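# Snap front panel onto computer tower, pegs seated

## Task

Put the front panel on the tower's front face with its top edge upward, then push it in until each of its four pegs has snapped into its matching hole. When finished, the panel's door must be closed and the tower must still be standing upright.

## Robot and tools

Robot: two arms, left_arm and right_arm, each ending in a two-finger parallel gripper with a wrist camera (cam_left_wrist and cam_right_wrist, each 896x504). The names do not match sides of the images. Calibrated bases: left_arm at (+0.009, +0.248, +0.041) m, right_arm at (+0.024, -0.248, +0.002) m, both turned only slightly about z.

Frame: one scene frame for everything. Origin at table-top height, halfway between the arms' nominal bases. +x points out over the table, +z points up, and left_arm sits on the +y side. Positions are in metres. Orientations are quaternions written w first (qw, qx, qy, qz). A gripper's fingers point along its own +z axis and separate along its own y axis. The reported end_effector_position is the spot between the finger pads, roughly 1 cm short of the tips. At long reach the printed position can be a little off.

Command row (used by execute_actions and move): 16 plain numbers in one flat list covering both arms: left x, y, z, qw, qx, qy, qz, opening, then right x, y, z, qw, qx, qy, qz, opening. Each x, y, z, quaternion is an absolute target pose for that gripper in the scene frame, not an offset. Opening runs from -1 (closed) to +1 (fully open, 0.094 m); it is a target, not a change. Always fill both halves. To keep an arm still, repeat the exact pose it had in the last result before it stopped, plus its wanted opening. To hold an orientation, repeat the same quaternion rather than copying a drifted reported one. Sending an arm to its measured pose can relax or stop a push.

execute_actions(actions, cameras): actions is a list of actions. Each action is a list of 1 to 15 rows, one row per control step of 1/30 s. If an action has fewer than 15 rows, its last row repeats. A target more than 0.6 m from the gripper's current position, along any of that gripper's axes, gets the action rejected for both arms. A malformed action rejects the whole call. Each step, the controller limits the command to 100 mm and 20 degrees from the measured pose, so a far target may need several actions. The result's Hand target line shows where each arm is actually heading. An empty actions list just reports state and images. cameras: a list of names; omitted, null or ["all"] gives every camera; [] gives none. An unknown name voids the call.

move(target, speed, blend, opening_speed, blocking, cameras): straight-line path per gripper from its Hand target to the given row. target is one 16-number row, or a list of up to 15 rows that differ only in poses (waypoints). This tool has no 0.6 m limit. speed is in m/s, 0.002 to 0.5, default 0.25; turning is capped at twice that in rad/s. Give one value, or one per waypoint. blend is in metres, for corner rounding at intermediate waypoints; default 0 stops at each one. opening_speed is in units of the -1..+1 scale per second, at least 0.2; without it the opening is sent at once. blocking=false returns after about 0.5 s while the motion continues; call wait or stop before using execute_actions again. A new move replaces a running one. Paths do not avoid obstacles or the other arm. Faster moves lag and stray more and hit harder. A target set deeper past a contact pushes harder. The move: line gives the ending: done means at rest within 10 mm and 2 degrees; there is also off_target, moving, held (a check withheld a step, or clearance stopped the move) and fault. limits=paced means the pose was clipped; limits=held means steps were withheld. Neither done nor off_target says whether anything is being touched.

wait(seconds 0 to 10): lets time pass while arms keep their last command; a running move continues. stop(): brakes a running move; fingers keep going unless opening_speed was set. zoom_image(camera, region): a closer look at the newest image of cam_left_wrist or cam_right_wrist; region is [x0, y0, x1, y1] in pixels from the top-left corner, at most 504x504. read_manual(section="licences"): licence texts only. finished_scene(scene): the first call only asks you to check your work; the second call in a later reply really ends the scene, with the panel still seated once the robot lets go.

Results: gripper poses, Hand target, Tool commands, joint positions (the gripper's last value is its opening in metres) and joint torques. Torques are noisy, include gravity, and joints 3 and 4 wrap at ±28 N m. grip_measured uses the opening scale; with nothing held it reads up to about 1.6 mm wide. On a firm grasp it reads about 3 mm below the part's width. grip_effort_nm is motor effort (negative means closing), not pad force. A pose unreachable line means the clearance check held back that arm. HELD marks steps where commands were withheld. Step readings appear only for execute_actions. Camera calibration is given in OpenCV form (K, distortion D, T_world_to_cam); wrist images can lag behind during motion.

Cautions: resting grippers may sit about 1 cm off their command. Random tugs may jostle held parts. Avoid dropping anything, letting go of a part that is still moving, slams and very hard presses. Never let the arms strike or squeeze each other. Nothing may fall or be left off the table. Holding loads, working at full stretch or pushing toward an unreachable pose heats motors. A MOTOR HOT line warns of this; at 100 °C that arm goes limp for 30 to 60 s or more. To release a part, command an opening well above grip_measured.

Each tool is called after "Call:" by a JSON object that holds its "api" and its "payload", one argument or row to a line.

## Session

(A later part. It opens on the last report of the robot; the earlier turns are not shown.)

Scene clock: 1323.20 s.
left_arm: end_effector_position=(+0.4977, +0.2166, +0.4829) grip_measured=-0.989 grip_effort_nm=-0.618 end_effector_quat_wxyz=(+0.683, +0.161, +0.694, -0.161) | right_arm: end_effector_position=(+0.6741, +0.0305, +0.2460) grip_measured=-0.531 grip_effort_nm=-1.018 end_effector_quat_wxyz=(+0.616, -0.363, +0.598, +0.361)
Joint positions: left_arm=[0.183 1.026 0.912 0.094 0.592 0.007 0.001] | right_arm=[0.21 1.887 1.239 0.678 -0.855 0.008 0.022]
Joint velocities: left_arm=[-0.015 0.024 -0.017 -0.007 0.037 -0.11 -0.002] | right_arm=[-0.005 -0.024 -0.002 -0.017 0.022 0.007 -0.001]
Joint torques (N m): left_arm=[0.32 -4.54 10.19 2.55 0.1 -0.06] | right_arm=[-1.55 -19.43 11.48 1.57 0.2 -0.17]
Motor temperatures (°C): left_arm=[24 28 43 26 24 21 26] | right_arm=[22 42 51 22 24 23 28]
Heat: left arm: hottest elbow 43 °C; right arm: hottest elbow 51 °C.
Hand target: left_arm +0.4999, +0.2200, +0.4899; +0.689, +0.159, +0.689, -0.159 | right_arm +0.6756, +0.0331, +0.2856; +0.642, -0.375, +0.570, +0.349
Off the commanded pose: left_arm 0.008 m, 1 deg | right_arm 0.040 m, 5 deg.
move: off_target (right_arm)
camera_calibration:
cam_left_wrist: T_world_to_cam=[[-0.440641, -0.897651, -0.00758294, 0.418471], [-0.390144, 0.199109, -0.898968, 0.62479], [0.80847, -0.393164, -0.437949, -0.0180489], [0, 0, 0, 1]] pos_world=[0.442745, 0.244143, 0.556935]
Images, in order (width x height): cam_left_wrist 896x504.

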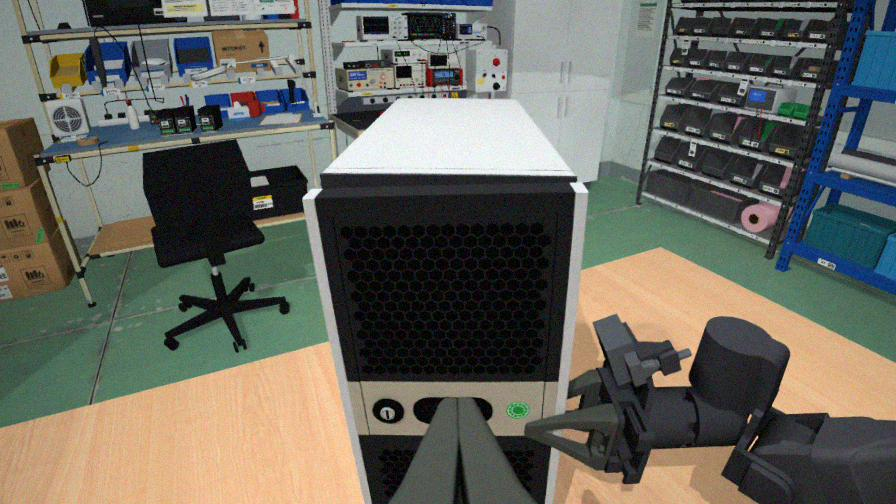

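Call:
{"api": "move", "payload": {
  "target": [0.50,0.22,0.49,0.689,0.159,0.689,-0.159,-1,0.677,0.0335,0.286,0.6510,-0.3698,0.5614,0.3537,-0.95],
  "speed": 0.03,
  "cameras": []
}}

Call:
{"api": "move", "payload": {
  "target": [0.50,0.22,0.49,0.689,0.159,0.689,-0.159,-1,0.677,0.0335,0.283,0.6550,-0.3673,0.5570,0.3557,-0.95],
  "speed": 0.03,
  "cameras": ["cam_left_wrist"]
}}

Call:
{"api": "zoom_image", "payload": {
  "camera": "cam_left_wrist",
  "region": [250, 100, 650, 325]
}}

Scene clock: 1333.07 s.
left_arm: end_effector_position=(+0.4977, +0.2166, +0.4829) grip_measured=-0.989 grip_effort_nm=-0.613 end_effector_quat_wxyz=(+0.683, +0.161, +0.694, -0.161) | right_arm: end_effector_position=(+0.6738, +0.0305, +0.2519) grip_measured=-0.531 grip_effort_nm=-1.018 end_effector_quat_wxyz=(+0.623, -0.361, +0.591, +0.364)
Joint positions: left_arm=[0.183 1.026 0.912 0.094 0.592 0.007 0.001] | right_arm=[0.21 1.887 1.239 0.71 -0.855 0.028 0.022]
Joint velocities: left_arm=[0.015 -0.005 0.017 0.007 -0.007 0.095 -0.001] | right_arm=[0.005 0.005 -0.012 0.027 -0.037 0.022 -0.001]
Joint torques (N m): left_arm=[0.85 -4.66 10.18 2.51 0.09 -0.03] | right_arm=[-1.32 -18.78 11.08 2.74 0.29 -0.04]
Motor temperatures (°C): left_arm=[24 28 43 26 24 21 26] | right_arm=[22 43 51 22 24 23 28]
Heat: left arm: hottest elbow 43 °C; right arm: hottest elbow 51 °C.
Hand target: left_arm +0.4999, +0.2200, +0.4899; +0.689, +0.159, +0.689, -0.159 | right_arm +0.6760, +0.0331, +0.2860; +0.651, -0.369, +0.561, +0.354
Off the commanded pose: left_arm 0.008 m, 1 deg | right_arm 0.034 m, 5 deg.
move: off_target (right_arm)
No camera images: "cameras" was empty.

Scene clock: 1333.97 s.
left_arm: end_effector_position=(+0.4977, +0.2166, +0.4829) grip_measured=-0.989 grip_effort_nm=-0.608 end_effector_quat_wxyz=(+0.683, +0.161, +0.694, -0.161) | right_arm: end_effector_position=(+0.6746, +0.0306, +0.2515) grip_measured=-0.531 grip_effort_nm=-1.013 end_effector_quat_wxyz=(+0.627, -0.358, +0.586, +0.367)
Joint positions: left_arm=[0.183 1.026 0.912 0.094 0.592 0.007 0.001] | right_arm=[0.21 1.897 1.239 0.745 -0.855 0.046 0.022]
Joint velocities: left_arm=[0.005 -0.015 -0.002 -0.002 0.051 -0.022 0] | right_arm=[-0.005 0.005 -0.002 0.002 -0.007 -0.037 0.001]
Joint torques (N m): left_arm=[0.73 -4.54 10.19 2.65 0.08 -0.05] | right_arm=[-0.91 -18.61 10.76 2.91 0.41 -0.11]
Motor temperatures (°C): left_arm=[24 28 43 26 24 21 26] | right_arm=[22 42 51 22 24 23 28]
Heat: left arm: hottest elbow 43 °C; right arm: hottest elbow 51 °C.
Hand target: left_arm +0.4999, +0.2200, +0.4899; +0.689, +0.159, +0.689, -0.159 | right_arm +0.6761, +0.0332, +0.2829; +0.655, -0.367, +0.557, +0.356
Off the commanded pose: left_arm 0.008 m, 1 deg | right_arm 0.032 m, 5 deg.
move: off_target (right_arm)
camera_calibration:
cam_left_wrist: T_world_to_cam=[[-0.440641, -0.897651, -0.00758294, 0.418471], [-0.390144, 0.199109, -0.898968, 0.62479], [0.80847, -0.393164, -0.437949, -0.0180489], [0, 0, 0, 1]] pos_world=[0.442745, 0.244143, 0.556935]
Images, in order (width x height): cam_left_wrist 896x504.

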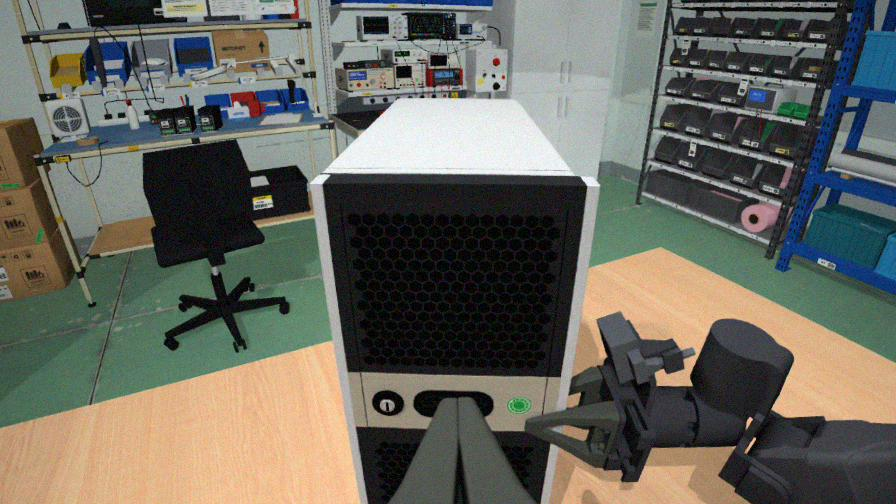

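Scaled by 1.260 from the camera's 896x504 image, which has a finer 1280x720 frame.

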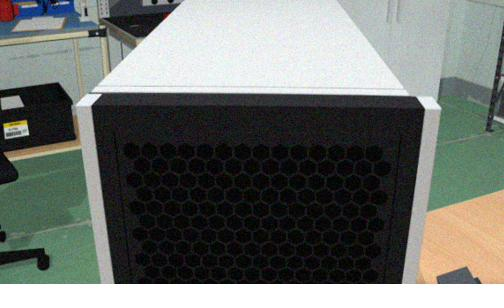

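Call:
{"api": "move", "payload": {
  "target": [0.50,0.22,0.49,0.689,0.159,0.689,-0.159,-1,0.677,0.0335,0.283,0.6468,-0.3725,0.5656,0.3515,-0.95],
  "speed": 0.03,
  "cameras": ["cam_left_wrist"]
}}

Call:
{"api": "zoom_image", "payload": {
  "camera": "cam_left_wrist",
  "region": [250, 100, 650, 325]
}}

Scene clock: 1344.50 s.
left_arm: end_effector_position=(+0.4977, +0.2166, +0.4829) grip_measured=-0.989 grip_effort_nm=-0.618 end_effector_quat_wxyz=(+0.683, +0.161, +0.694, -0.161) | right_arm: end_effector_position=(+0.6748, +0.0308, +0.2466) grip_measured=-0.531 grip_effort_nm=-1.013 end_effector_quat_wxyz=(+0.621, -0.360, +0.592, +0.366)
Joint positions: left_arm=[0.183 1.026 0.912 0.094 0.592 0.007 0.001] | right_arm=[0.21 1.897 1.239 0.719 -0.856 0.032 0.022]
Joint velocities: left_arm=[-0.005 -0.015 0.007 0.002 -0.007 -0.066 -0.001] | right_arm=[-0.005 0.005 0.002 -0.002 -0.125 -0.007 0]
Joint torques (N m): left_arm=[0.85 -4.95 10.21 2.59 0.1 -0.04] | right_arm=[-1.44 -19.6 10.95 1.59 0.28 -0.27]
Motor temperatures (°C): left_arm=[24 28 43 26 24 21 26] | right_arm=[22 41 51 23 24 23 28]
Heat: left arm: hottest elbow 43 °C; right arm: hottest elbow 51 °C.
Hand target: left_arm +0.4999, +0.2200, +0.4899; +0.689, +0.159, +0.689, -0.159 | right_arm +0.6760, +0.0332, +0.2827; +0.647, -0.372, +0.565, +0.352
Off the commanded pose: left_arm 0.008 m, 1 deg | right_arm 0.037 m, 5 deg.
move: off_target (right_arm)
camera_calibration:
cam_left_wrist: T_world_to_cam=[[-0.440641, -0.897651, -0.00758294, 0.418471], [-0.390144, 0.199109, -0.898968, 0.62479], [0.80847, -0.393164, -0.437949, -0.0180489], [0, 0, 0, 1]] pos_world=[0.442745, 0.244143, 0.556935]
Images, in order (width x height): cam_left_wrist 896x504.

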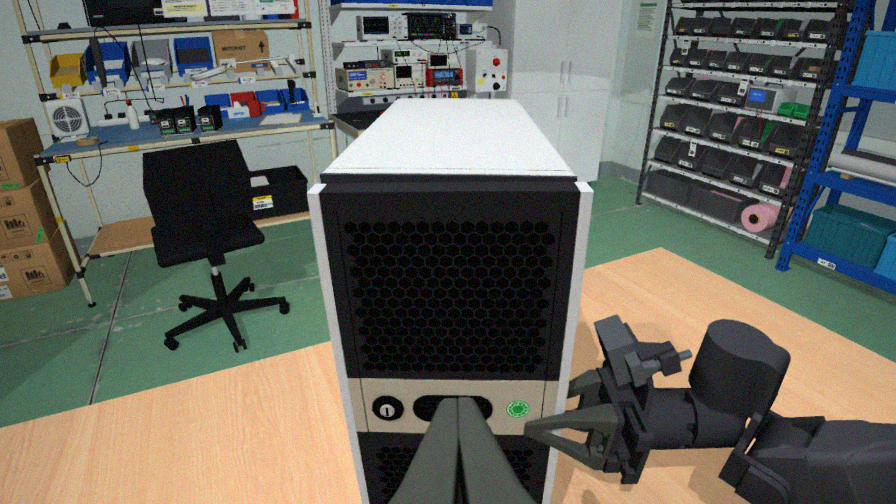

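Scaled by 1.260 from the camera's 896x504 image, which has a finer 1280x720 frame.

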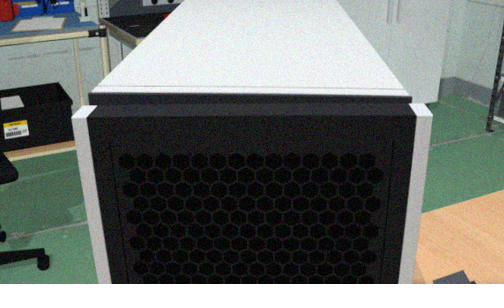

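Call:
{"api": "move", "payload": {
  "target": [0.50,0.22,0.49,0.689,0.159,0.689,-0.159,-1,0.685,0.0295,0.286,0.6468,-0.3725,0.5656,0.3515,-0.95],
  "speed": 0.02,
  "cameras": ["cam_left_wrist"]
}}

Call:
{"api": "zoom_image", "payload": {
  "camera": "cam_left_wrist",
  "region": [250, 100, 650, 325]
}}

Scene clock: 1356.97 s.
left_arm: end_effector_position=(+0.4977, +0.2166, +0.4829) grip_measured=-0.989 grip_effort_nm=-0.608 end_effector_quat_wxyz=(+0.683, +0.161, +0.694, -0.161) | right_arm: end_effector_position=(+0.6744, +0.0311, +0.2443) grip_measured=-0.531 grip_effort_nm=-1.023 end_effector_quat_wxyz=(+0.618, -0.361, +0.595, +0.366)
Joint positions: left_arm=[0.183 1.026 0.912 0.094 0.592 0.007 0.001] | right_arm=[0.21 1.897 1.239 0.707 -0.859 0.026 0.022]
Joint velocities: left_arm=[0.015 -0.015 -0.007 0.007 -0.037 0.11 -0.001] | right_arm=[-0.005 -0.015 0.012 -0.012 -0.095 -0.051 -0.001]
Joint torques (N m): left_arm=[0.62 -4.78 10.15 2.52 0.07 -0.05] | right_arm=[-1.73 -19.14 12.88 1.62 0.01 -0.18]
Motor temperatures (°C): left_arm=[24 28 43 26 24 21 26] | right_arm=[22 40 51 22 24 23 28]
Heat: left arm: hottest elbow 43 °C; right arm: hottest elbow 51 °C.
Hand target: left_arm +0.4999, +0.2200, +0.4899; +0.689, +0.159, +0.689, -0.159 | right_arm +0.6828, +0.0289, +0.2859; +0.647, -0.372, +0.565, +0.352
Off the commanded pose: left_arm 0.008 m, 1 deg | right_arm 0.043 m, 5 deg.
move: off_target (right_arm)
camera_calibration:
cam_left_wrist: T_world_to_cam=[[-0.440641, -0.897651, -0.00758294, 0.418471], [-0.390144, 0.199109, -0.898968, 0.62479], [0.80847, -0.393164, -0.437949, -0.0180489], [0, 0, 0, 1]] pos_world=[0.442745, 0.244143, 0.556935]
Images, in order (width x height): cam_left_wrist 896x504.

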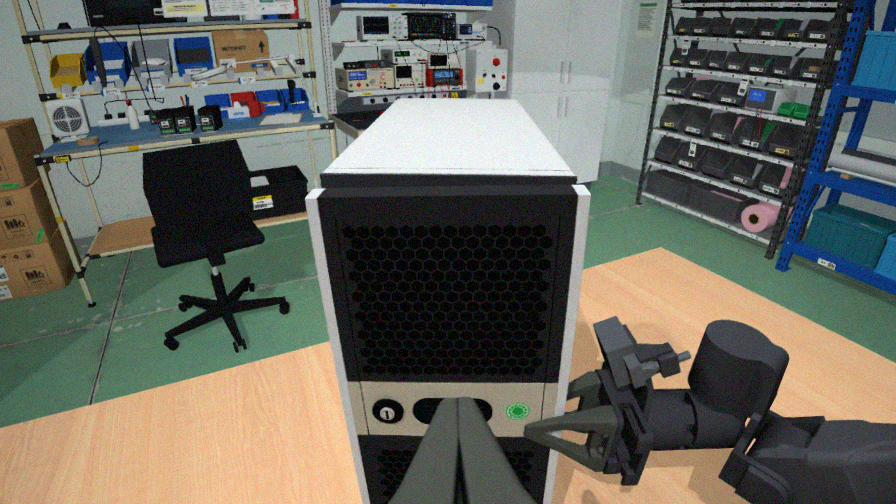

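Scaled by 1.260 from the camera's 896x504 image, which has a finer 1280x720 frame.

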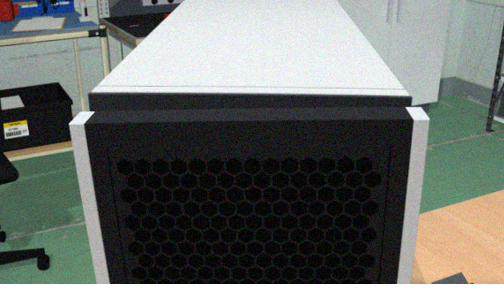

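Call:
{"api": "move", "payload": {
  "target": [0.50,0.22,0.49,0.689,0.159,0.689,-0.159,-1,0.694,0.026,0.286,0.6520,-0.3692,0.5604,0.3542,-0.95],
  "speed": 0.02,
  "cameras": ["cam_left_wrist"]
}}

Call:
{"api": "zoom_image", "payload": {
  "camera": "cam_left_wrist",
  "region": [250, 100, 650, 325]
}}

Scene clock: 1362.77 s.
left_arm: end_effector_position=(+0.4977, +0.2166, +0.4829) grip_measured=-0.989 grip_effort_nm=-0.608 end_effector_quat_wxyz=(+0.683, +0.161, +0.694, -0.161) | right_arm: end_effector_position=(+0.6748, +0.0321, +0.2338) grip_measured=-0.531 grip_effort_nm=-1.023 end_effector_quat_wxyz=(+0.612, -0.363, +0.598, +0.370)
Joint positions: left_arm=[0.183 1.026 0.912 0.094 0.592 0.007 0.001] | right_arm=[0.21 1.914 1.239 0.71 -0.868 0.025 0.022]
Joint velocities: left_arm=[0.015 -0.005 -0.017 0.007 0.081 -0.066 0] | right_arm=[0.005 -0.015 -0.017 0.007 -0.007 0.022 0.001]
Joint torques (N m): left_arm=[0.62 -4.89 10.18 2.52 0.11 -0.02] | right_arm=[-2.43 -18.84 14.5 2.69 0.03 0.06]
Motor temperatures (°C): left_arm=[24 28 43 26 24 21 26] | right_arm=[22 40 51 22 24 23 28]
Heat: left arm: hottest elbow 43 °C; right arm: hottest elbow 51 °C.
Hand target: left_arm +0.4999, +0.2200, +0.4899; +0.689, +0.159, +0.689, -0.159 | right_arm +0.6899, +0.0248, +0.2860; +0.652, -0.369, +0.560, +0.354
Off the commanded pose: left_arm 0.008 m, 1 deg | right_arm 0.056 m, 7 deg.
move: off_target (right_arm)
camera_calibration:
cam_left_wrist: T_world_to_cam=[[-0.440641, -0.897651, -0.00758294, 0.418471], [-0.390144, 0.199109, -0.898968, 0.62479], [0.80847, -0.393164, -0.437949, -0.0180489], [0, 0, 0, 1]] pos_world=[0.442745, 0.244143, 0.556935]
Images, in order (width x height): cam_left_wrist 896x504.

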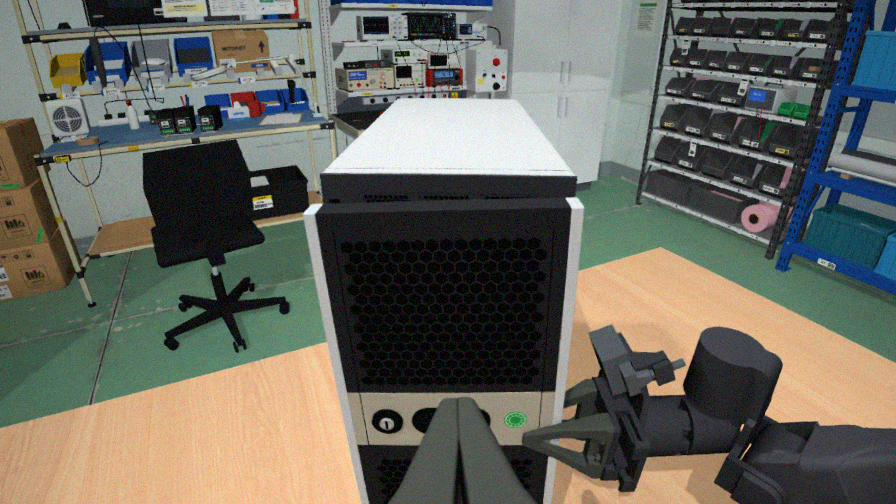

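Scaled by 1.260 from the camera's 896x504 image, which has a finer 1280x720 frame.

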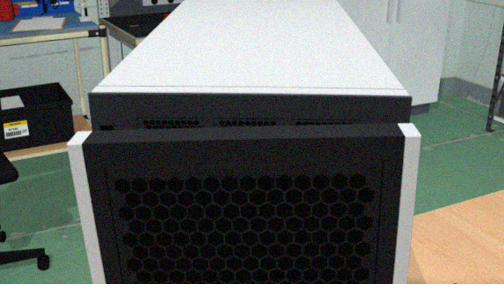

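Call:
{"api": "move", "payload": {
  "target": [0.50,0.22,0.49,0.689,0.159,0.689,-0.159,-1,0.690,0.029,0.305,0.6520,-0.3692,0.5604,0.3542,-0.95],
  "speed": 0.03,
  "cameras": ["cam_left_wrist"]
}}

Call:
{"api": "zoom_image", "payload": {
  "camera": "cam_left_wrist",
  "region": [250, 100, 650, 325]
}}

Scene clock: 1373.23 s.
left_arm: end_effector_position=(+0.4977, +0.2166, +0.4829) grip_measured=-0.989 grip_effort_nm=-0.618 end_effector_quat_wxyz=(+0.683, +0.161, +0.694, -0.161) | right_arm: end_effector_position=(+0.6747, +0.0321, +0.2337) grip_measured=-0.531 grip_effort_nm=-1.023 end_effector_quat_wxyz=(+0.611, -0.362, +0.599, +0.370)
Joint positions: left_arm=[0.183 1.026 0.912 0.094 0.592 0.007 0.001] | right_arm=[0.21 1.913 1.239 0.705 -0.868 0.025 0.022]
Joint velocities: left_arm=[-0.005 0.005 0.007 0.007 -0.022 0.051 0] | right_arm=[-0.024 -0.015 0.002 0.007 -0.066 -0.066 0]
Joint torques (N m): left_arm=[0.56 -5.01 10.14 2.62 0.09 -0.04] | right_arm=[-1.96 -20.95 14.61 1.33 0.29 0.06]
Motor temperatures (°C): left_arm=[24 28 43 26 24 21 26] | right_arm=[22 41 52 22 24 23 28]
Heat: left arm: hottest elbow 43 °C; right arm: hottest elbow 52 °C.
Hand target: left_arm +0.4999, +0.2200, +0.4899; +0.689, +0.159, +0.689, -0.159 | right_arm +0.6847, +0.0276, +0.3045; +0.652, -0.368, +0.560, +0.355
Off the commanded pose: left_arm 0.008 m, 1 deg | right_arm 0.073 m, 7 deg.
move: off_target (right_arm)
camera_calibration:
cam_left_wrist: T_world_to_cam=[[-0.440641, -0.897651, -0.00758294, 0.418471], [-0.390144, 0.199109, -0.898968, 0.62479], [0.80847, -0.393164, -0.437949, -0.0180489], [0, 0, 0, 1]] pos_world=[0.442745, 0.244143, 0.556935]
Images, in order (width x height): cam_left_wrist 896x504.

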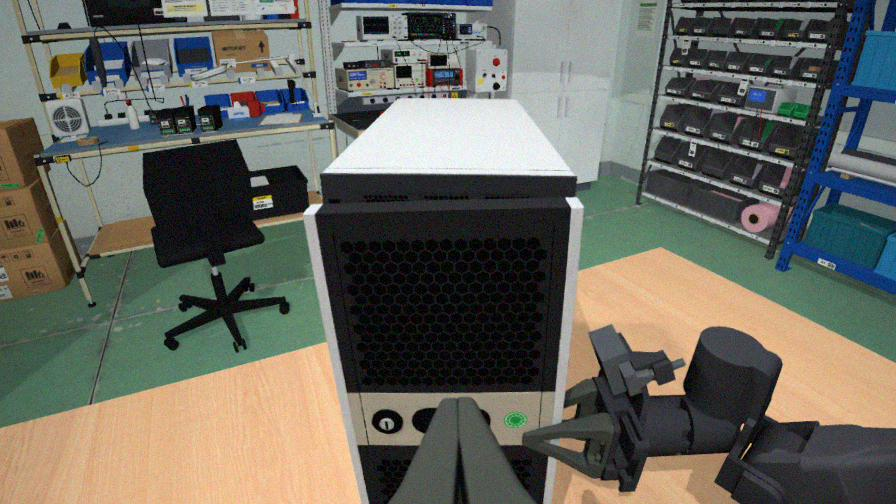

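Scaled by 1.260 from the camera's 896x504 image, which has a finer 1280x720 frame.

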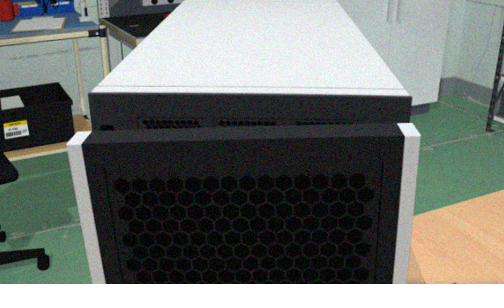

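Call:
{"api": "move", "payload": {
  "target": [0.50,0.22,0.49,0.689,0.159,0.689,-0.159,-1,0.699,0.0265,0.308,0.6530,-0.3686,0.5594,0.3548,-0.95],
  "speed": 0.02,
  "cameras": ["cam_left_wrist"]
}}

Call:
{"api": "zoom_image", "payload": {
  "camera": "cam_left_wrist",
  "region": [250, 100, 650, 325]
}}

Scene clock: 1388.80 s.
left_arm: end_effector_position=(+0.4977, +0.2166, +0.4829) grip_measured=-0.989 grip_effort_nm=-0.613 end_effector_quat_wxyz=(+0.683, +0.161, +0.694, -0.161) | right_arm: end_effector_position=(+0.6782, +0.0336, +0.2421) grip_measured=-0.531 grip_effort_nm=-1.018 end_effector_quat_wxyz=(+0.614, -0.365, +0.594, +0.371)
Joint positions: left_arm=[0.183 1.026 0.912 0.094 0.592 0.007 0.001] | right_arm=[0.21 1.912 1.259 0.696 -0.874 0.025 0.022]
Joint velocities: left_arm=[-0.005 -0.005 -0.002 -0.002 -0.022 0.007 0] | right_arm=[0.005 -0.005 -0.002 -0.007 -0.037 0.037 0]
Joint torques (N m): left_arm=[0.5 -4.95 10.18 2.63 0.1 -0.06] | right_arm=[-2.02 -20.6 15.83 1.31 0.27 0.1]
Motor temperatures (°C): left_arm=[24 27 43 26 24 21 26] | right_arm=[22 40 54 22 24 23 28]
Heat: left arm: hottest elbow 43 °C; right arm: hottest elbow 54 °C.
Hand target: left_arm +0.4999, +0.2200, +0.4899; +0.689, +0.159, +0.689, -0.159 | right_arm +0.6933, +0.0249, +0.3076; +0.653, -0.368, +0.559, +0.355
Off the commanded pose: left_arm 0.008 m, 1 deg | right_arm 0.069 m, 6 deg.
move: off_target (right_arm)
camera_calibration:
cam_left_wrist: T_world_to_cam=[[-0.440641, -0.897651, -0.00758294, 0.418471], [-0.390144, 0.199109, -0.898968, 0.62479], [0.80847, -0.393164, -0.437949, -0.0180489], [0, 0, 0, 1]] pos_world=[0.442745, 0.244143, 0.556935]
Images, in order (width x height): cam_left_wrist 896x504.

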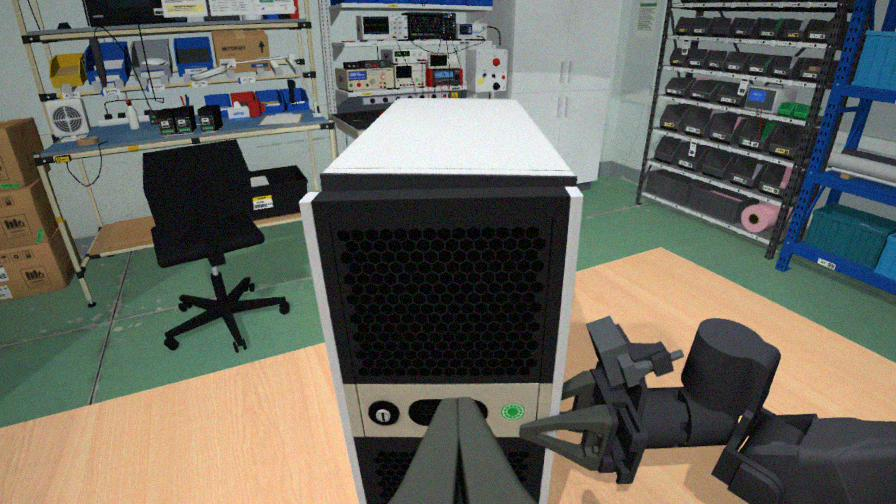

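Scaled by 1.260 from the camera's 896x504 image, which has a finer 1280x720 frame.

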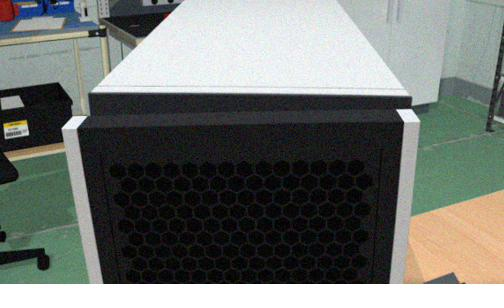

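Call:
{"api": "move", "payload": {
  "target": [0.50,0.22,0.49,0.689,0.159,0.689,-0.159,-1,0.698,0.020,0.310,0.6610,-0.3629,0.5500,0.3590,-0.95],
  "speed": 0.02,
  "cameras": ["cam_left_wrist"]
}}

Call:
{"api": "zoom_image", "payload": {
  "camera": "cam_left_wrist",
  "region": [250, 100, 650, 325]
}}

Scene clock: 1399.40 s.
left_arm: end_effector_position=(+0.4977, +0.2166, +0.4829) grip_measured=-0.989 grip_effort_nm=-0.623 end_effector_quat_wxyz=(+0.683, +0.161, +0.694, -0.161) | right_arm: end_effector_position=(+0.6783, +0.0314, +0.2468) grip_measured=-0.531 grip_effort_nm=-1.013 end_effector_quat_wxyz=(+0.617, -0.361, +0.590, +0.376)
Joint positions: left_arm=[0.183 1.026 0.912 0.094 0.592 0.007 0.001] | right_arm=[0.206 1.912 1.259 0.722 -0.879 0.05 0.022]
Joint velocities: left_arm=[-0.005 -0.005 -0.007 -0.002 -0.051 0.081 -0.001] | right_arm=[-0.005 -0.015 0.002 -0.007 0.081 0.037 0.001]
Joint torques (N m): left_arm=[0.79 -4.89 10.11 2.55 0.08 -0.05] | right_arm=[-2.96 -19.96 14.94 2.77 0.24 0.2]
Motor temperatures (°C): left_arm=[24 27 43 26 24 21 26] | right_arm=[22 40 53 22 24 23 28]
Heat: left arm: hottest elbow 43 °C; right arm: hottest elbow 53 °C.
Hand target: left_arm +0.4999, +0.2200, +0.4899; +0.689, +0.159, +0.689, -0.159 | right_arm +0.6928, +0.0187, +0.3096; +0.661, -0.363, +0.550, +0.360
Off the commanded pose: left_arm 0.008 m, 1 deg | right_arm 0.067 m, 7 deg.
move: off_target (right_arm)
camera_calibration:
cam_left_wrist: T_world_to_cam=[[-0.440641, -0.897651, -0.00758294, 0.418471], [-0.390144, 0.199109, -0.898968, 0.62479], [0.80847, -0.393164, -0.437949, -0.0180489], [0, 0, 0, 1]] pos_world=[0.442745, 0.244143, 0.556935]
Images, in order (width x height): cam_left_wrist 896x504.

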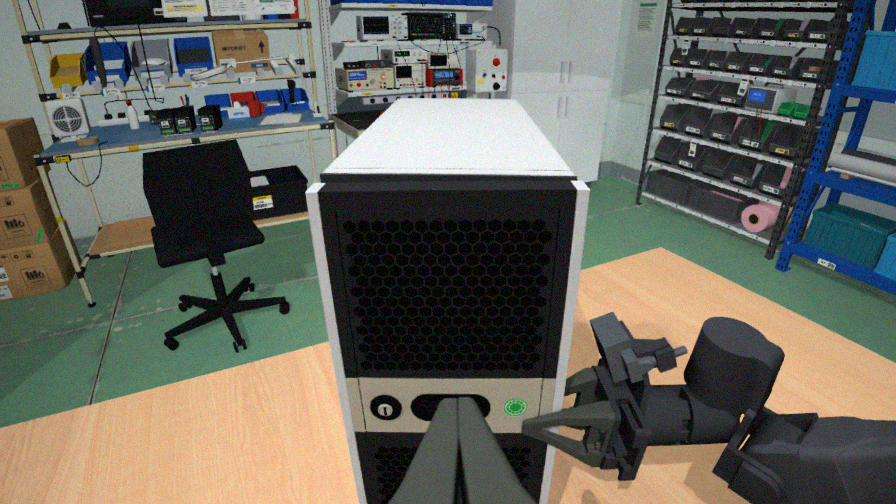

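Scaled by 1.260 from the camera's 896x504 image, which has a finer 1280x720 frame.

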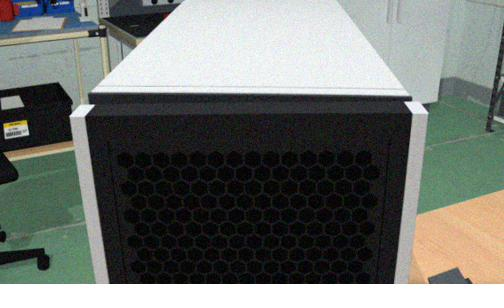

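Call:
{"api": "move", "payload": {
  "target": [0.50,0.22,0.49,0.689,0.159,0.689,-0.159,-1,0.712,0.009,0.310,0.6610,-0.3629,0.5500,0.3590,-0.95],
  "speed": 0.02,
  "cameras": ["cam_left_wrist"]
}}

Call:
{"api": "zoom_image", "payload": {
  "camera": "cam_left_wrist",
  "region": [250, 100, 650, 325]
}}

Scene clock: 1411.47 s.
left_arm: end_effector_position=(+0.4977, +0.2166, +0.4829) grip_measured=-0.989 grip_effort_nm=-0.613 end_effector_quat_wxyz=(+0.683, +0.161, +0.694, -0.161) | right_arm: end_effector_position=(+0.6815, +0.0258, +0.2467) grip_measured=-0.531 grip_effort_nm=-1.018 end_effector_quat_wxyz=(+0.614, -0.368, +0.585, +0.381)
Joint positions: left_arm=[0.183 1.026 0.912 0.094 0.592 0.007 0.001] | right_arm=[0.192 1.923 1.275 0.723 -0.913 0.052 0.022]
Joint velocities: left_arm=[-0.005 0.005 0.002 -0.002 -0.037 -0.022 -0.001] | right_arm=[-0.005 0.005 -0.007 -0.002 -0.007 -0.022 -0.001]
Joint torques (N m): left_arm=[0.62 -4.78 10.15 2.56 0.09 -0.03] | right_arm=[-3.6 -19.31 16.49 2.5 0.72 0.25]
Motor temperatures (°C): left_arm=[24 27 44 26 24 21 26] | right_arm=[22 39 53 22 24 23 28]
Heat: left arm: hottest elbow 44 °C; right arm: hottest elbow 53 °C.
Hand target: left_arm +0.4999, +0.2200, +0.4899; +0.689, +0.159, +0.689, -0.159 | right_arm +0.7045, +0.0071, +0.3102; +0.661, -0.363, +0.550, +0.360
Off the commanded pose: left_arm 0.008 m, 1 deg | right_arm 0.072 m, 7 deg.
move: off_target (right_arm)
camera_calibration:
cam_left_wrist: T_world_to_cam=[[-0.440641, -0.897651, -0.00758294, 0.418471], [-0.390144, 0.199109, -0.898968, 0.62479], [0.80847, -0.393164, -0.437949, -0.0180489], [0, 0, 0, 1]] pos_world=[0.442745, 0.244143, 0.556935]
Images, in order (width x height): cam_left_wrist 896x504.

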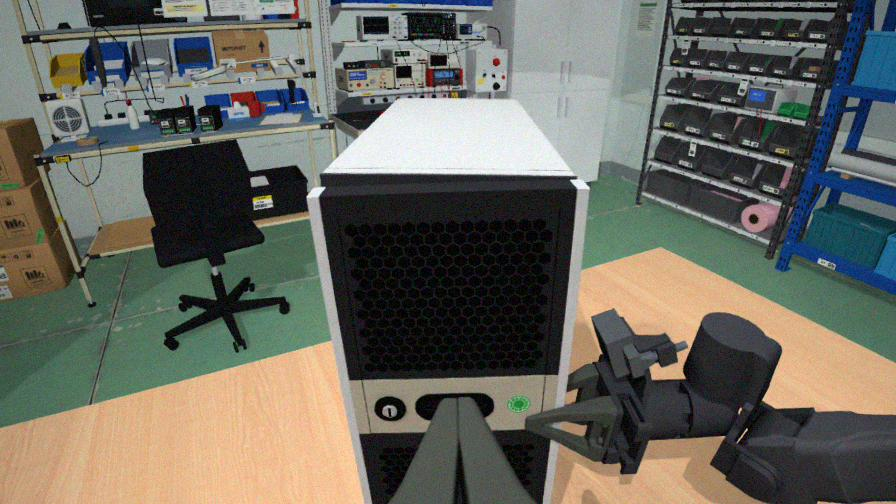

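Scaled by 1.260 from the camera's 896x504 image, which has a finer 1280x720 frame.

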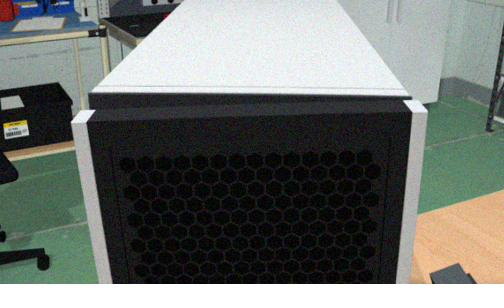

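Call:
{"api": "move", "payload": {
  "target": [0.65,0.2,0.65,0.42,0.077,0.885,-0.183,-1,0.712,0.009,0.310,0.6610,-0.3629,0.5500,0.3590,-0.95],
  "speed": 0.2,
  "cameras": ["cam_left_wrist"]
}}

Call:
{"api": "zoom_image", "payload": {
  "camera": "cam_left_wrist",
  "region": [250, 180, 650, 405]
}}

Scene clock: 1419.80 s.
left_arm: end_effector_position=(+0.6487, +0.2051, +0.6517) grip_measured=-0.989 grip_effort_nm=-0.613 end_effector_quat_wxyz=(+0.421, +0.073, +0.885, -0.186) | right_arm: end_effector_position=(+0.6817, +0.0256, +0.2466) grip_measured=-0.531 grip_effort_nm=-1.013 end_effector_quat_wxyz=(+0.614, -0.368, +0.584, +0.381)
Joint positions: left_arm=[0.097 1.928 2.813 -1.576 0.437 0.003 0.001] | right_arm=[0.192 1.924 1.275 0.724 -0.914 0.052 0.022]
Joint velocities: left_arm=[0.005 -0.015 0.012 -0.017 0.022 0.051 0] | right_arm=[-0.005 -0.015 -0.002 0.007 -0.022 -0.007 0.001]
Joint torques (N m): left_arm=[-0.67 -12.75 8.87 1.66 0.16 0.14] | right_arm=[-3.49 -19.19 16.5 2.45 0.76 0.24]
Motor temperatures (°C): left_arm=[24 27 43 26 24 21 26] | right_arm=[22 41 53 23 24 23 28]
Heat: left arm: hottest elbow 43 °C; right arm: hottest elbow 53 °C.
Hand target: left_arm +0.6543, +0.2014, +0.6495; +0.422, +0.081, +0.884, -0.183 | right_arm +0.7047, +0.0068, +0.3099; +0.661, -0.363, +0.550, +0.360
Off the commanded pose: left_arm 0.005 m, 1 deg | right_arm 0.072 m, 7 deg.
move: off_target (right_arm)
camera_calibration:
cam_left_wrist: T_world_to_cam=[[-0.290407, -0.921657, 0.257319, 0.210763], [-0.876985, 0.148765, -0.45691, 0.875823], [0.382834, -0.358354, -0.851481, 0.467732], [0, 0, 0, 1]] pos_world=[0.650226, 0.231573, 0.744204]
Images, in order (width x height): cam_left_wrist 896x504.

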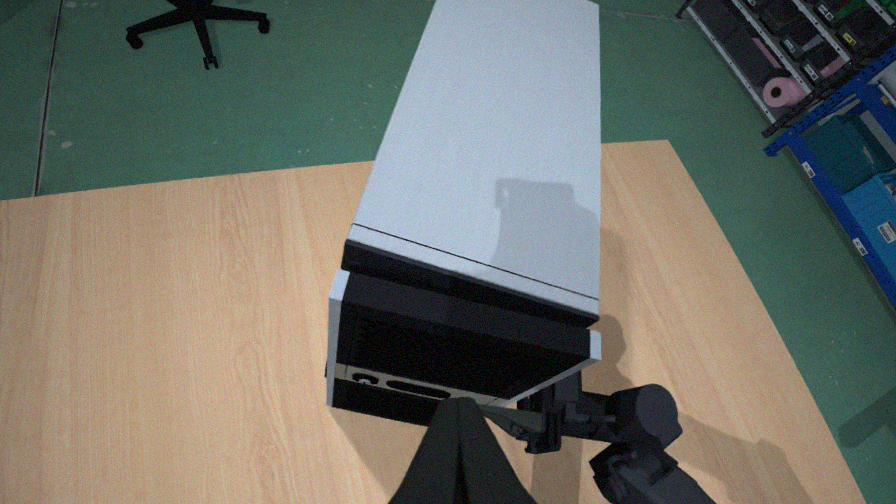

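Scaled by 1.260 from the camera's 896x504 image, which has a finer 1280x720 frame.

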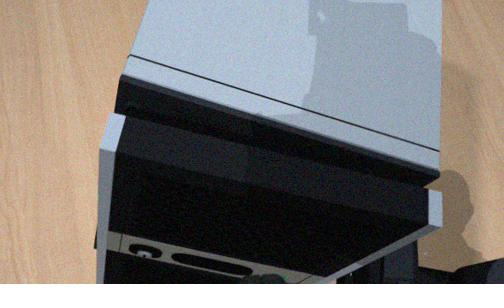

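Call:
{"api": "move", "payload": {
  "target": [
    [0.58,0.29,0.45,0.689,0.159,0.689,-0.159,-1,0.712,0.009,0.310,0.6610,-0.3629,0.5500,0.3590,-0.95],
    [0.66,0.258,0.30,0.689,0.159,0.689,-0.159,-1,0.712,0.009,0.310,0.6610,-0.3629,0.5500,0.3590,-0.95]
  ],
  "speed": 0.2,
  "cameras": ["cam_left_wrist"]
}}

Call:
{"api": "move", "payload": {
  "target": [0.745,0.212,0.30,0.689,0.159,0.689,-0.159,-1,0.712,0.009,0.310,0.6610,-0.3629,0.5500,0.3590,-0.95],
  "speed": 0.03,
  "cameras": ["cam_left_wrist"]
}}

Scene clock: 1434.33 s.
left_arm: end_effector_position=(+0.6432, +0.2595, +0.2934) grip_measured=-0.989 grip_effort_nm=-0.613 end_effector_quat_wxyz=(+0.684, +0.154, +0.696, -0.155) | right_arm: end_effector_position=(+0.6816, +0.0256, +0.2466) grip_measured=-0.531 grip_effort_nm=-1.013 end_effector_quat_wxyz=(+0.614, -0.368, +0.584, +0.381)
Joint positions: left_arm=[0.226 1.65 0.951 0.679 0.618 0.006 0.001] | right_arm=[0.192 1.924 1.275 0.724 -0.914 0.052 0.022]
Joint velocities: left_arm=[-0.015 -0.015 -0.007 0.012 -0.051 0.051 0] | right_arm=[-0.015 0.005 -0.007 -0.002 0.051 -0.051 0]
Joint torques (N m): left_arm=[-0.32 -11.69 9.11 2.59 -0.11 -0.05] | right_arm=[-3.49 -19.37 16.55 2.32 0.75 0.21]
Motor temperatures (°C): left_arm=[24 28 42 26 24 21 26] | right_arm=[22 43 53 23 24 23 28]
Heat: left arm: hottest elbow 42 °C; right arm: hottest elbow 53 °C.
Hand target: left_arm +0.6505, +0.2576, +0.2992; +0.690, +0.154, +0.689, -0.158 | right_arm +0.7045, +0.0070, +0.3100; +0.661, -0.363, +0.550, +0.360
Off the commanded pose: left_arm 0.018 m, 1 deg | right_arm 0.072 m, 7 deg.
move: off_target (left_arm, right_arm)
camera_calibration:
cam_left_wrist: T_world_to_cam=[[-0.425846, -0.904774, -0.00617748, 0.511621], [-0.393917, 0.191541, -0.898967, 0.507043], [0.814546, -0.380388, -0.437973, -0.209098], [0, 0, 0, 1]] pos_world=[0.587925, 0.286243, 0.367396]
Images, in order (width x height): cam_left_wrist 896x504.

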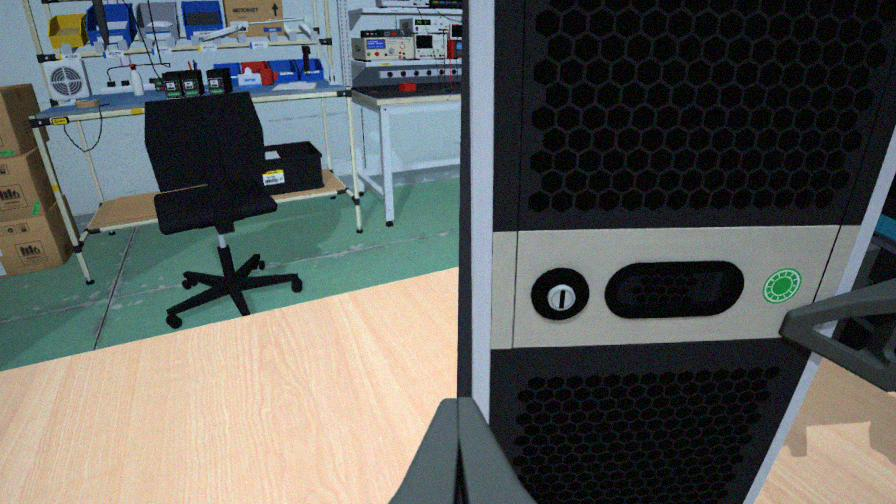

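Scene clock: 1438.27 s.
left_arm: end_effector_position=(+0.7318, +0.2173, +0.2962) grip_measured=-0.989 grip_effort_nm=-0.608 end_effector_quat_wxyz=(+0.687, +0.158, +0.692, -0.156) | right_arm: end_effector_position=(+0.6816, +0.0256, +0.2466) grip_measured=-0.531 grip_effort_nm=-1.018 end_effector_quat_wxyz=(+0.614, -0.368, +0.584, +0.381)
Joint positions: left_arm=[0.127 1.829 1.209 0.611 0.526 0.006 0.001] | right_arm=[0.192 1.924 1.275 0.724 -0.914 0.052 0.022]
Joint velocities: left_arm=[-0.024 -0.015 0.002 0.002 -0.022 -0.037 0] | right_arm=[-0.015 0.005 -0.012 0.007 0.007 -0.051 0]
Joint torques (N m): left_arm=[-0.85 -13.04 11.11 1.77 -0.13 0] | right_arm=[-3.19 -19.37 16.49 2.37 0.76 0.25]
Motor temperatures (°C): left_arm=[24 28 42 26 24 21 26] | right_arm=[22 43 54 23 24 23 28]
Heat: left arm: hottest elbow 42 °C; right arm: hottest elbow 54 °C.
Hand target: left_arm +0.7450, +0.2131, +0.2990; +0.689, +0.160, +0.689, -0.158 | right_arm +0.7046, +0.0069, +0.3100; +0.661, -0.363, +0.550, +0.360
Off the commanded pose: left_arm 0.015 m, 1 deg | right_arm 0.072 m, 7 deg.
move: off_target (left_arm, right_arm)
camera_calibration:
cam_left_wrist: T_world_to_cam=[[-0.431612, -0.901965, -0.0130645, 0.51685], [-0.383277, 0.196479, -0.902494, 0.544715], [0.816584, -0.38452, -0.430505, -0.298858], [0, 0, 0, 1]] pos_world=[0.675898, 0.244239, 0.369694]
Images, in order (width x height): cam_left_wrist 896x504.

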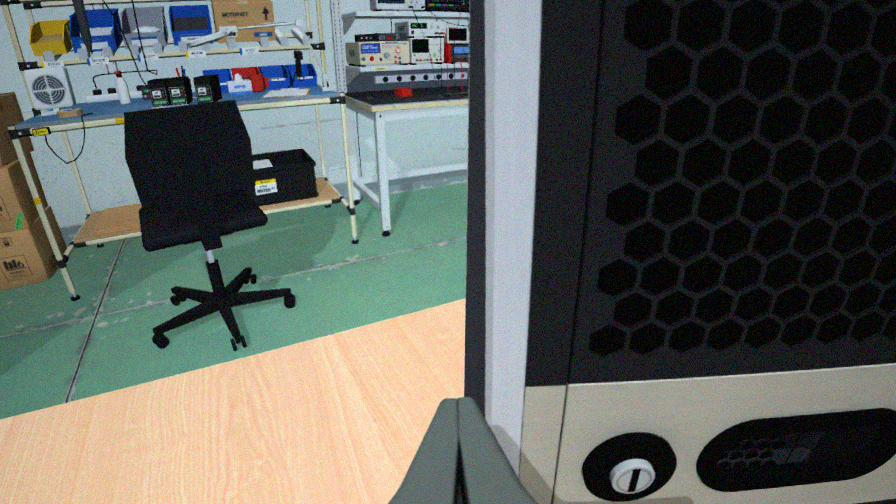

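Call:
{"api": "move", "payload": {
  "target": [
    [0.732,0.204,0.30,0.689,0.159,0.689,-0.159,-1,0.712,0.009,0.310,0.6610,-0.3629,0.5500,0.3590,-0.95],
    [0.775,0.185,0.30,0.689,0.159,0.689,-0.159,-1,0.712,0.009,0.310,0.6610,-0.3629,0.5500,0.3590,-0.95]
  ],
  "speed": 0.03,
  "cameras": ["cam_left_wrist"]
}}

Scene clock: 1446.03 s.
left_arm: end_effector_position=(+0.7480, +0.1952, +0.2972) grip_measured=-0.989 grip_effort_nm=-0.613 end_effector_quat_wxyz=(+0.685, +0.159, +0.693, -0.157) | right_arm: end_effector_position=(+0.6818, +0.0257, +0.2465) grip_measured=-0.531 grip_effort_nm=-1.023 end_effector_quat_wxyz=(+0.614, -0.368, +0.584, +0.381)
Joint positions: left_arm=[0.088 1.859 1.261 0.584 0.489 0.006 0.001] | right_arm=[0.192 1.925 1.276 0.724 -0.914 0.053 0.022]
Joint velocities: left_arm=[-0.015 0.015 0.002 -0.007 0.066 0.007 -0.001] | right_arm=[-0.005 -0.005 -0.002 -0.002 0.007 0.022 0]
Joint torques (N m): left_arm=[-1.2 -12.1 13.96 1.51 -0.65 -0.02] | right_arm=[-3.08 -19.14 16.47 2.51 0.75 0.23]
Motor temperatures (°C): left_arm=[24 29 43 26 24 21 26] | right_arm=[22 43 54 23 24 23 28]
Heat: left arm: hottest elbow 43 °C; right arm: hottest elbow 54 °C.
Hand target: left_arm +0.7721, +0.1858, +0.2989; +0.689, +0.159, +0.689, -0.159 | right_arm +0.7046, +0.0070, +0.3097; +0.661, -0.363, +0.550, +0.360
Off the commanded pose: left_arm 0.029 m, 1 deg | right_arm 0.072 m, 7 deg.
move: off_target (left_arm, right_arm)
camera_calibration:
cam_left_wrist: T_world_to_cam=[[-0.434077, -0.900806, -0.0112146, 0.504906], [-0.386891, 0.197647, -0.900695, 0.558164], [0.813568, -0.386632, -0.434308, -0.316304], [0, 0, 0, 1]] pos_world=[0.692452, 0.22221, 0.371024]
Images, in order (width x height): cam_left_wrist 896x504.

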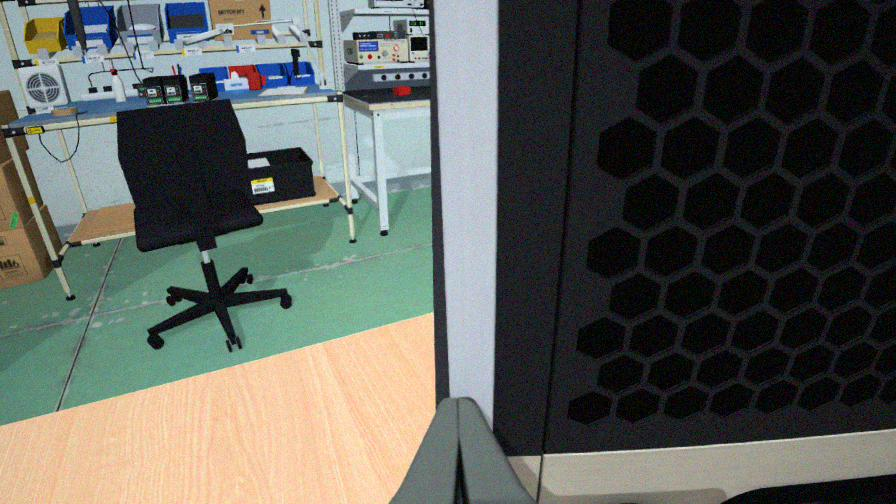

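Call:
{"api": "move", "payload": {
  "target": [0.790,0.177,0.305,0.689,0.159,0.689,-0.159,-1,0.712,0.009,0.310,0.6610,-0.3629,0.5500,0.3590,-0.95],
  "speed": 0.03,
  "cameras": ["cam_left_wrist"]
}}

Call:
{"api": "move", "payload": {
  "target": [
    [0.69,0.215,0.32,0.689,0.159,0.689,-0.159,-1,0.712,0.009,0.310,0.6610,-0.3629,0.5500,0.3590,-0.95],
    [0.50,0.22,0.49,0.689,0.159,0.689,-0.159,-1,0.712,0.009,0.310,0.6610,-0.3629,0.5500,0.3590,-0.95]
  ],
  "speed": [0.05,0.2],
  "cameras": ["cam_left_wrist"]
}}

Call:
{"api": "zoom_image", "payload": {
  "camera": "cam_left_wrist",
  "region": [250, 100, 650, 325]
}}

Scene clock: 1453.97 s.
left_arm: end_effector_position=(+0.7491, +0.1946, +0.2970) grip_measured=-0.989 grip_effort_nm=-0.608 end_effector_quat_wxyz=(+0.681, +0.159, +0.697, -0.160) | right_arm: end_effector_position=(+0.6820, +0.0257, +0.2467) grip_measured=-0.531 grip_effort_nm=-1.009 end_effector_quat_wxyz=(+0.614, -0.368, +0.584, +0.381)
Joint positions: left_arm=[0.088 1.859 1.268 0.566 0.493 0.006 0.001] | right_arm=[0.192 1.925 1.276 0.724 -0.914 0.053 0.022]
Joint velocities: left_arm=[-0.005 -0.024 -0.012 -0.012 0.007 -0.051 0] | right_arm=[-0.005 -0.005 -0.002 -0.012 0.022 0.051 -0.001]
Joint torques (N m): left_arm=[-2.73 -10.81 16.51 1.37 -1.4 -0.05] | right_arm=[-3.66 -19.19 16.47 2.3 0.74 0.21]
Motor temperatures (°C): left_arm=[24 29 44 26 24 21 26] | right_arm=[22 43 54 23 24 23 28]
Heat: left arm: hottest elbow 44 °C; right arm: hottest elbow 54 °C.
Hand target: left_arm +0.7827, +0.1774, +0.3038; +0.689, +0.159, +0.689, -0.159 | right_arm +0.7047, +0.0070, +0.3100; +0.661, -0.363, +0.550, +0.360
Off the commanded pose: left_arm 0.045 m, 1 deg | right_arm 0.072 m, 7 deg.
move: off_target (left_arm, right_arm)
camera_calibration:
cam_left_wrist: T_world_to_cam=[[-0.437602, -0.899148, -0.00612942, 0.505721], [-0.395725, 0.198706, -0.896615, 0.5637], [0.807407, -0.389935, -0.442769, -0.30976], [0, 0, 0, 1]] pos_world=[0.694477, 0.221921, 0.37137]
Images, in order (width x height): cam_left_wrist 896x504.

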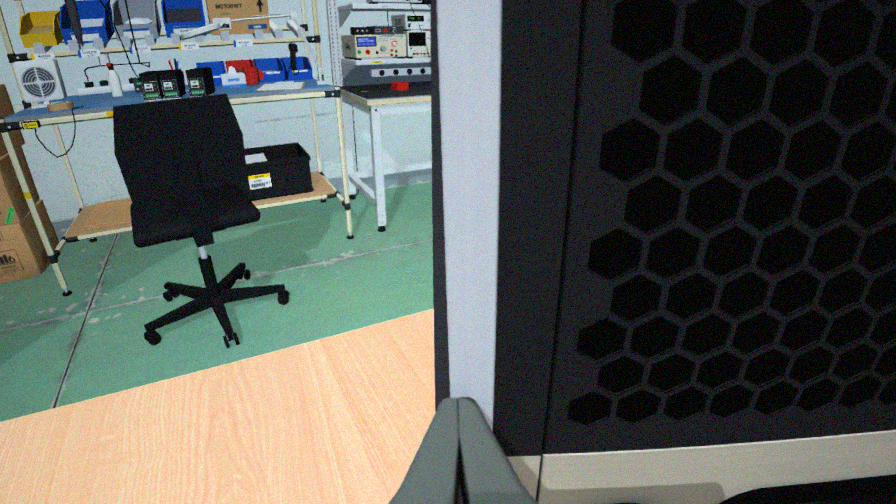

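Scene clock: 1458.00 s.
left_arm: end_effector_position=(+0.5022, +0.2141, +0.4921) grip_measured=-0.989 grip_effort_nm=-0.608 end_effector_quat_wxyz=(+0.692, +0.164, +0.685, -0.158) | right_arm: end_effector_position=(+0.6818, +0.0255, +0.2466) grip_measured=-0.531 grip_effort_nm=-1.018 end_effector_quat_wxyz=(+0.614, -0.368, +0.584, +0.382)
Joint positions: left_arm=[0.174 1.037 0.928 0.117 0.584 0.006 0.001] | right_arm=[0.191 1.925 1.276 0.724 -0.915 0.053 0.022]
Joint velocities: left_arm=[-0.005 -0.015 0.012 -0.012 0.095 0.037 0] | right_arm=[-0.005 -0.005 -0.002 0.002 0.007 0.066 0]
Joint torques (N m): left_arm=[0.38 -5.07 9.73 1.8 0.07 -0.05] | right_arm=[-3.6 -19.14 16.58 2.58 0.83 0.27]
Motor temperatures (°C): left_arm=[24 29 44 26 24 21 26] | right_arm=[22 43 54 23 24 23 28]
Heat: left arm: hottest elbow 44 °C; right arm: hottest elbow 54 °C.
Hand target: left_arm +0.5036, +0.2177, +0.4916; +0.689, +0.158, +0.689, -0.159 | right_arm +0.7046, +0.0070, +0.3101; +0.661, -0.363, +0.550, +0.360
Off the commanded pose: left_arm 0.007 m, 1 deg | right_arm 0.072 m, 7 deg.
move: off_target (right_arm)
camera_calibration:
cam_left_wrist: T_world_to_cam=[[-0.440581, -0.897442, -0.0220423, 0.425362], [-0.365762, 0.201879, -0.90855, 0.627198], [0.819821, -0.392228, -0.417195, -0.0347664], [0, 0, 0, 1]] pos_world=[0.445314, 0.241484, 0.564712]
Images, in order (width x height): cam_left_wrist 896x504.

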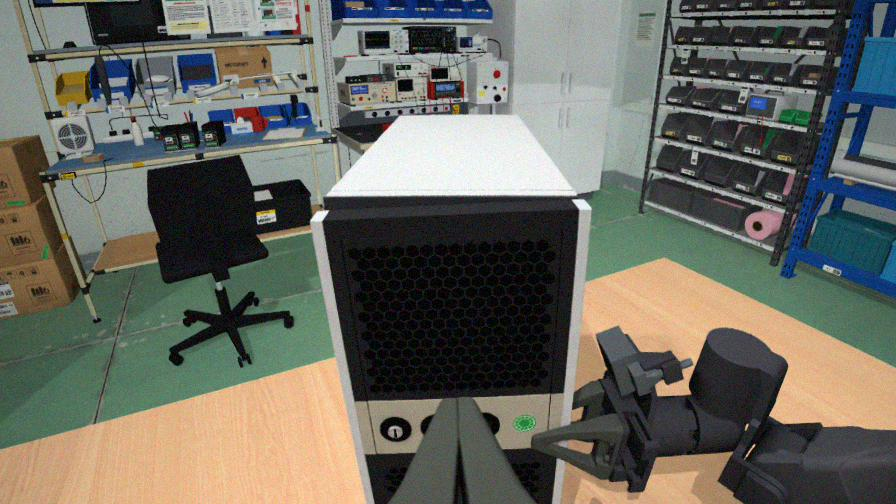

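Scaled by 1.260 from the camera's 896x504 image, which has a finer 1280x720 frame.

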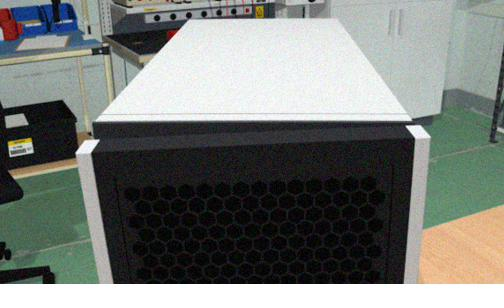

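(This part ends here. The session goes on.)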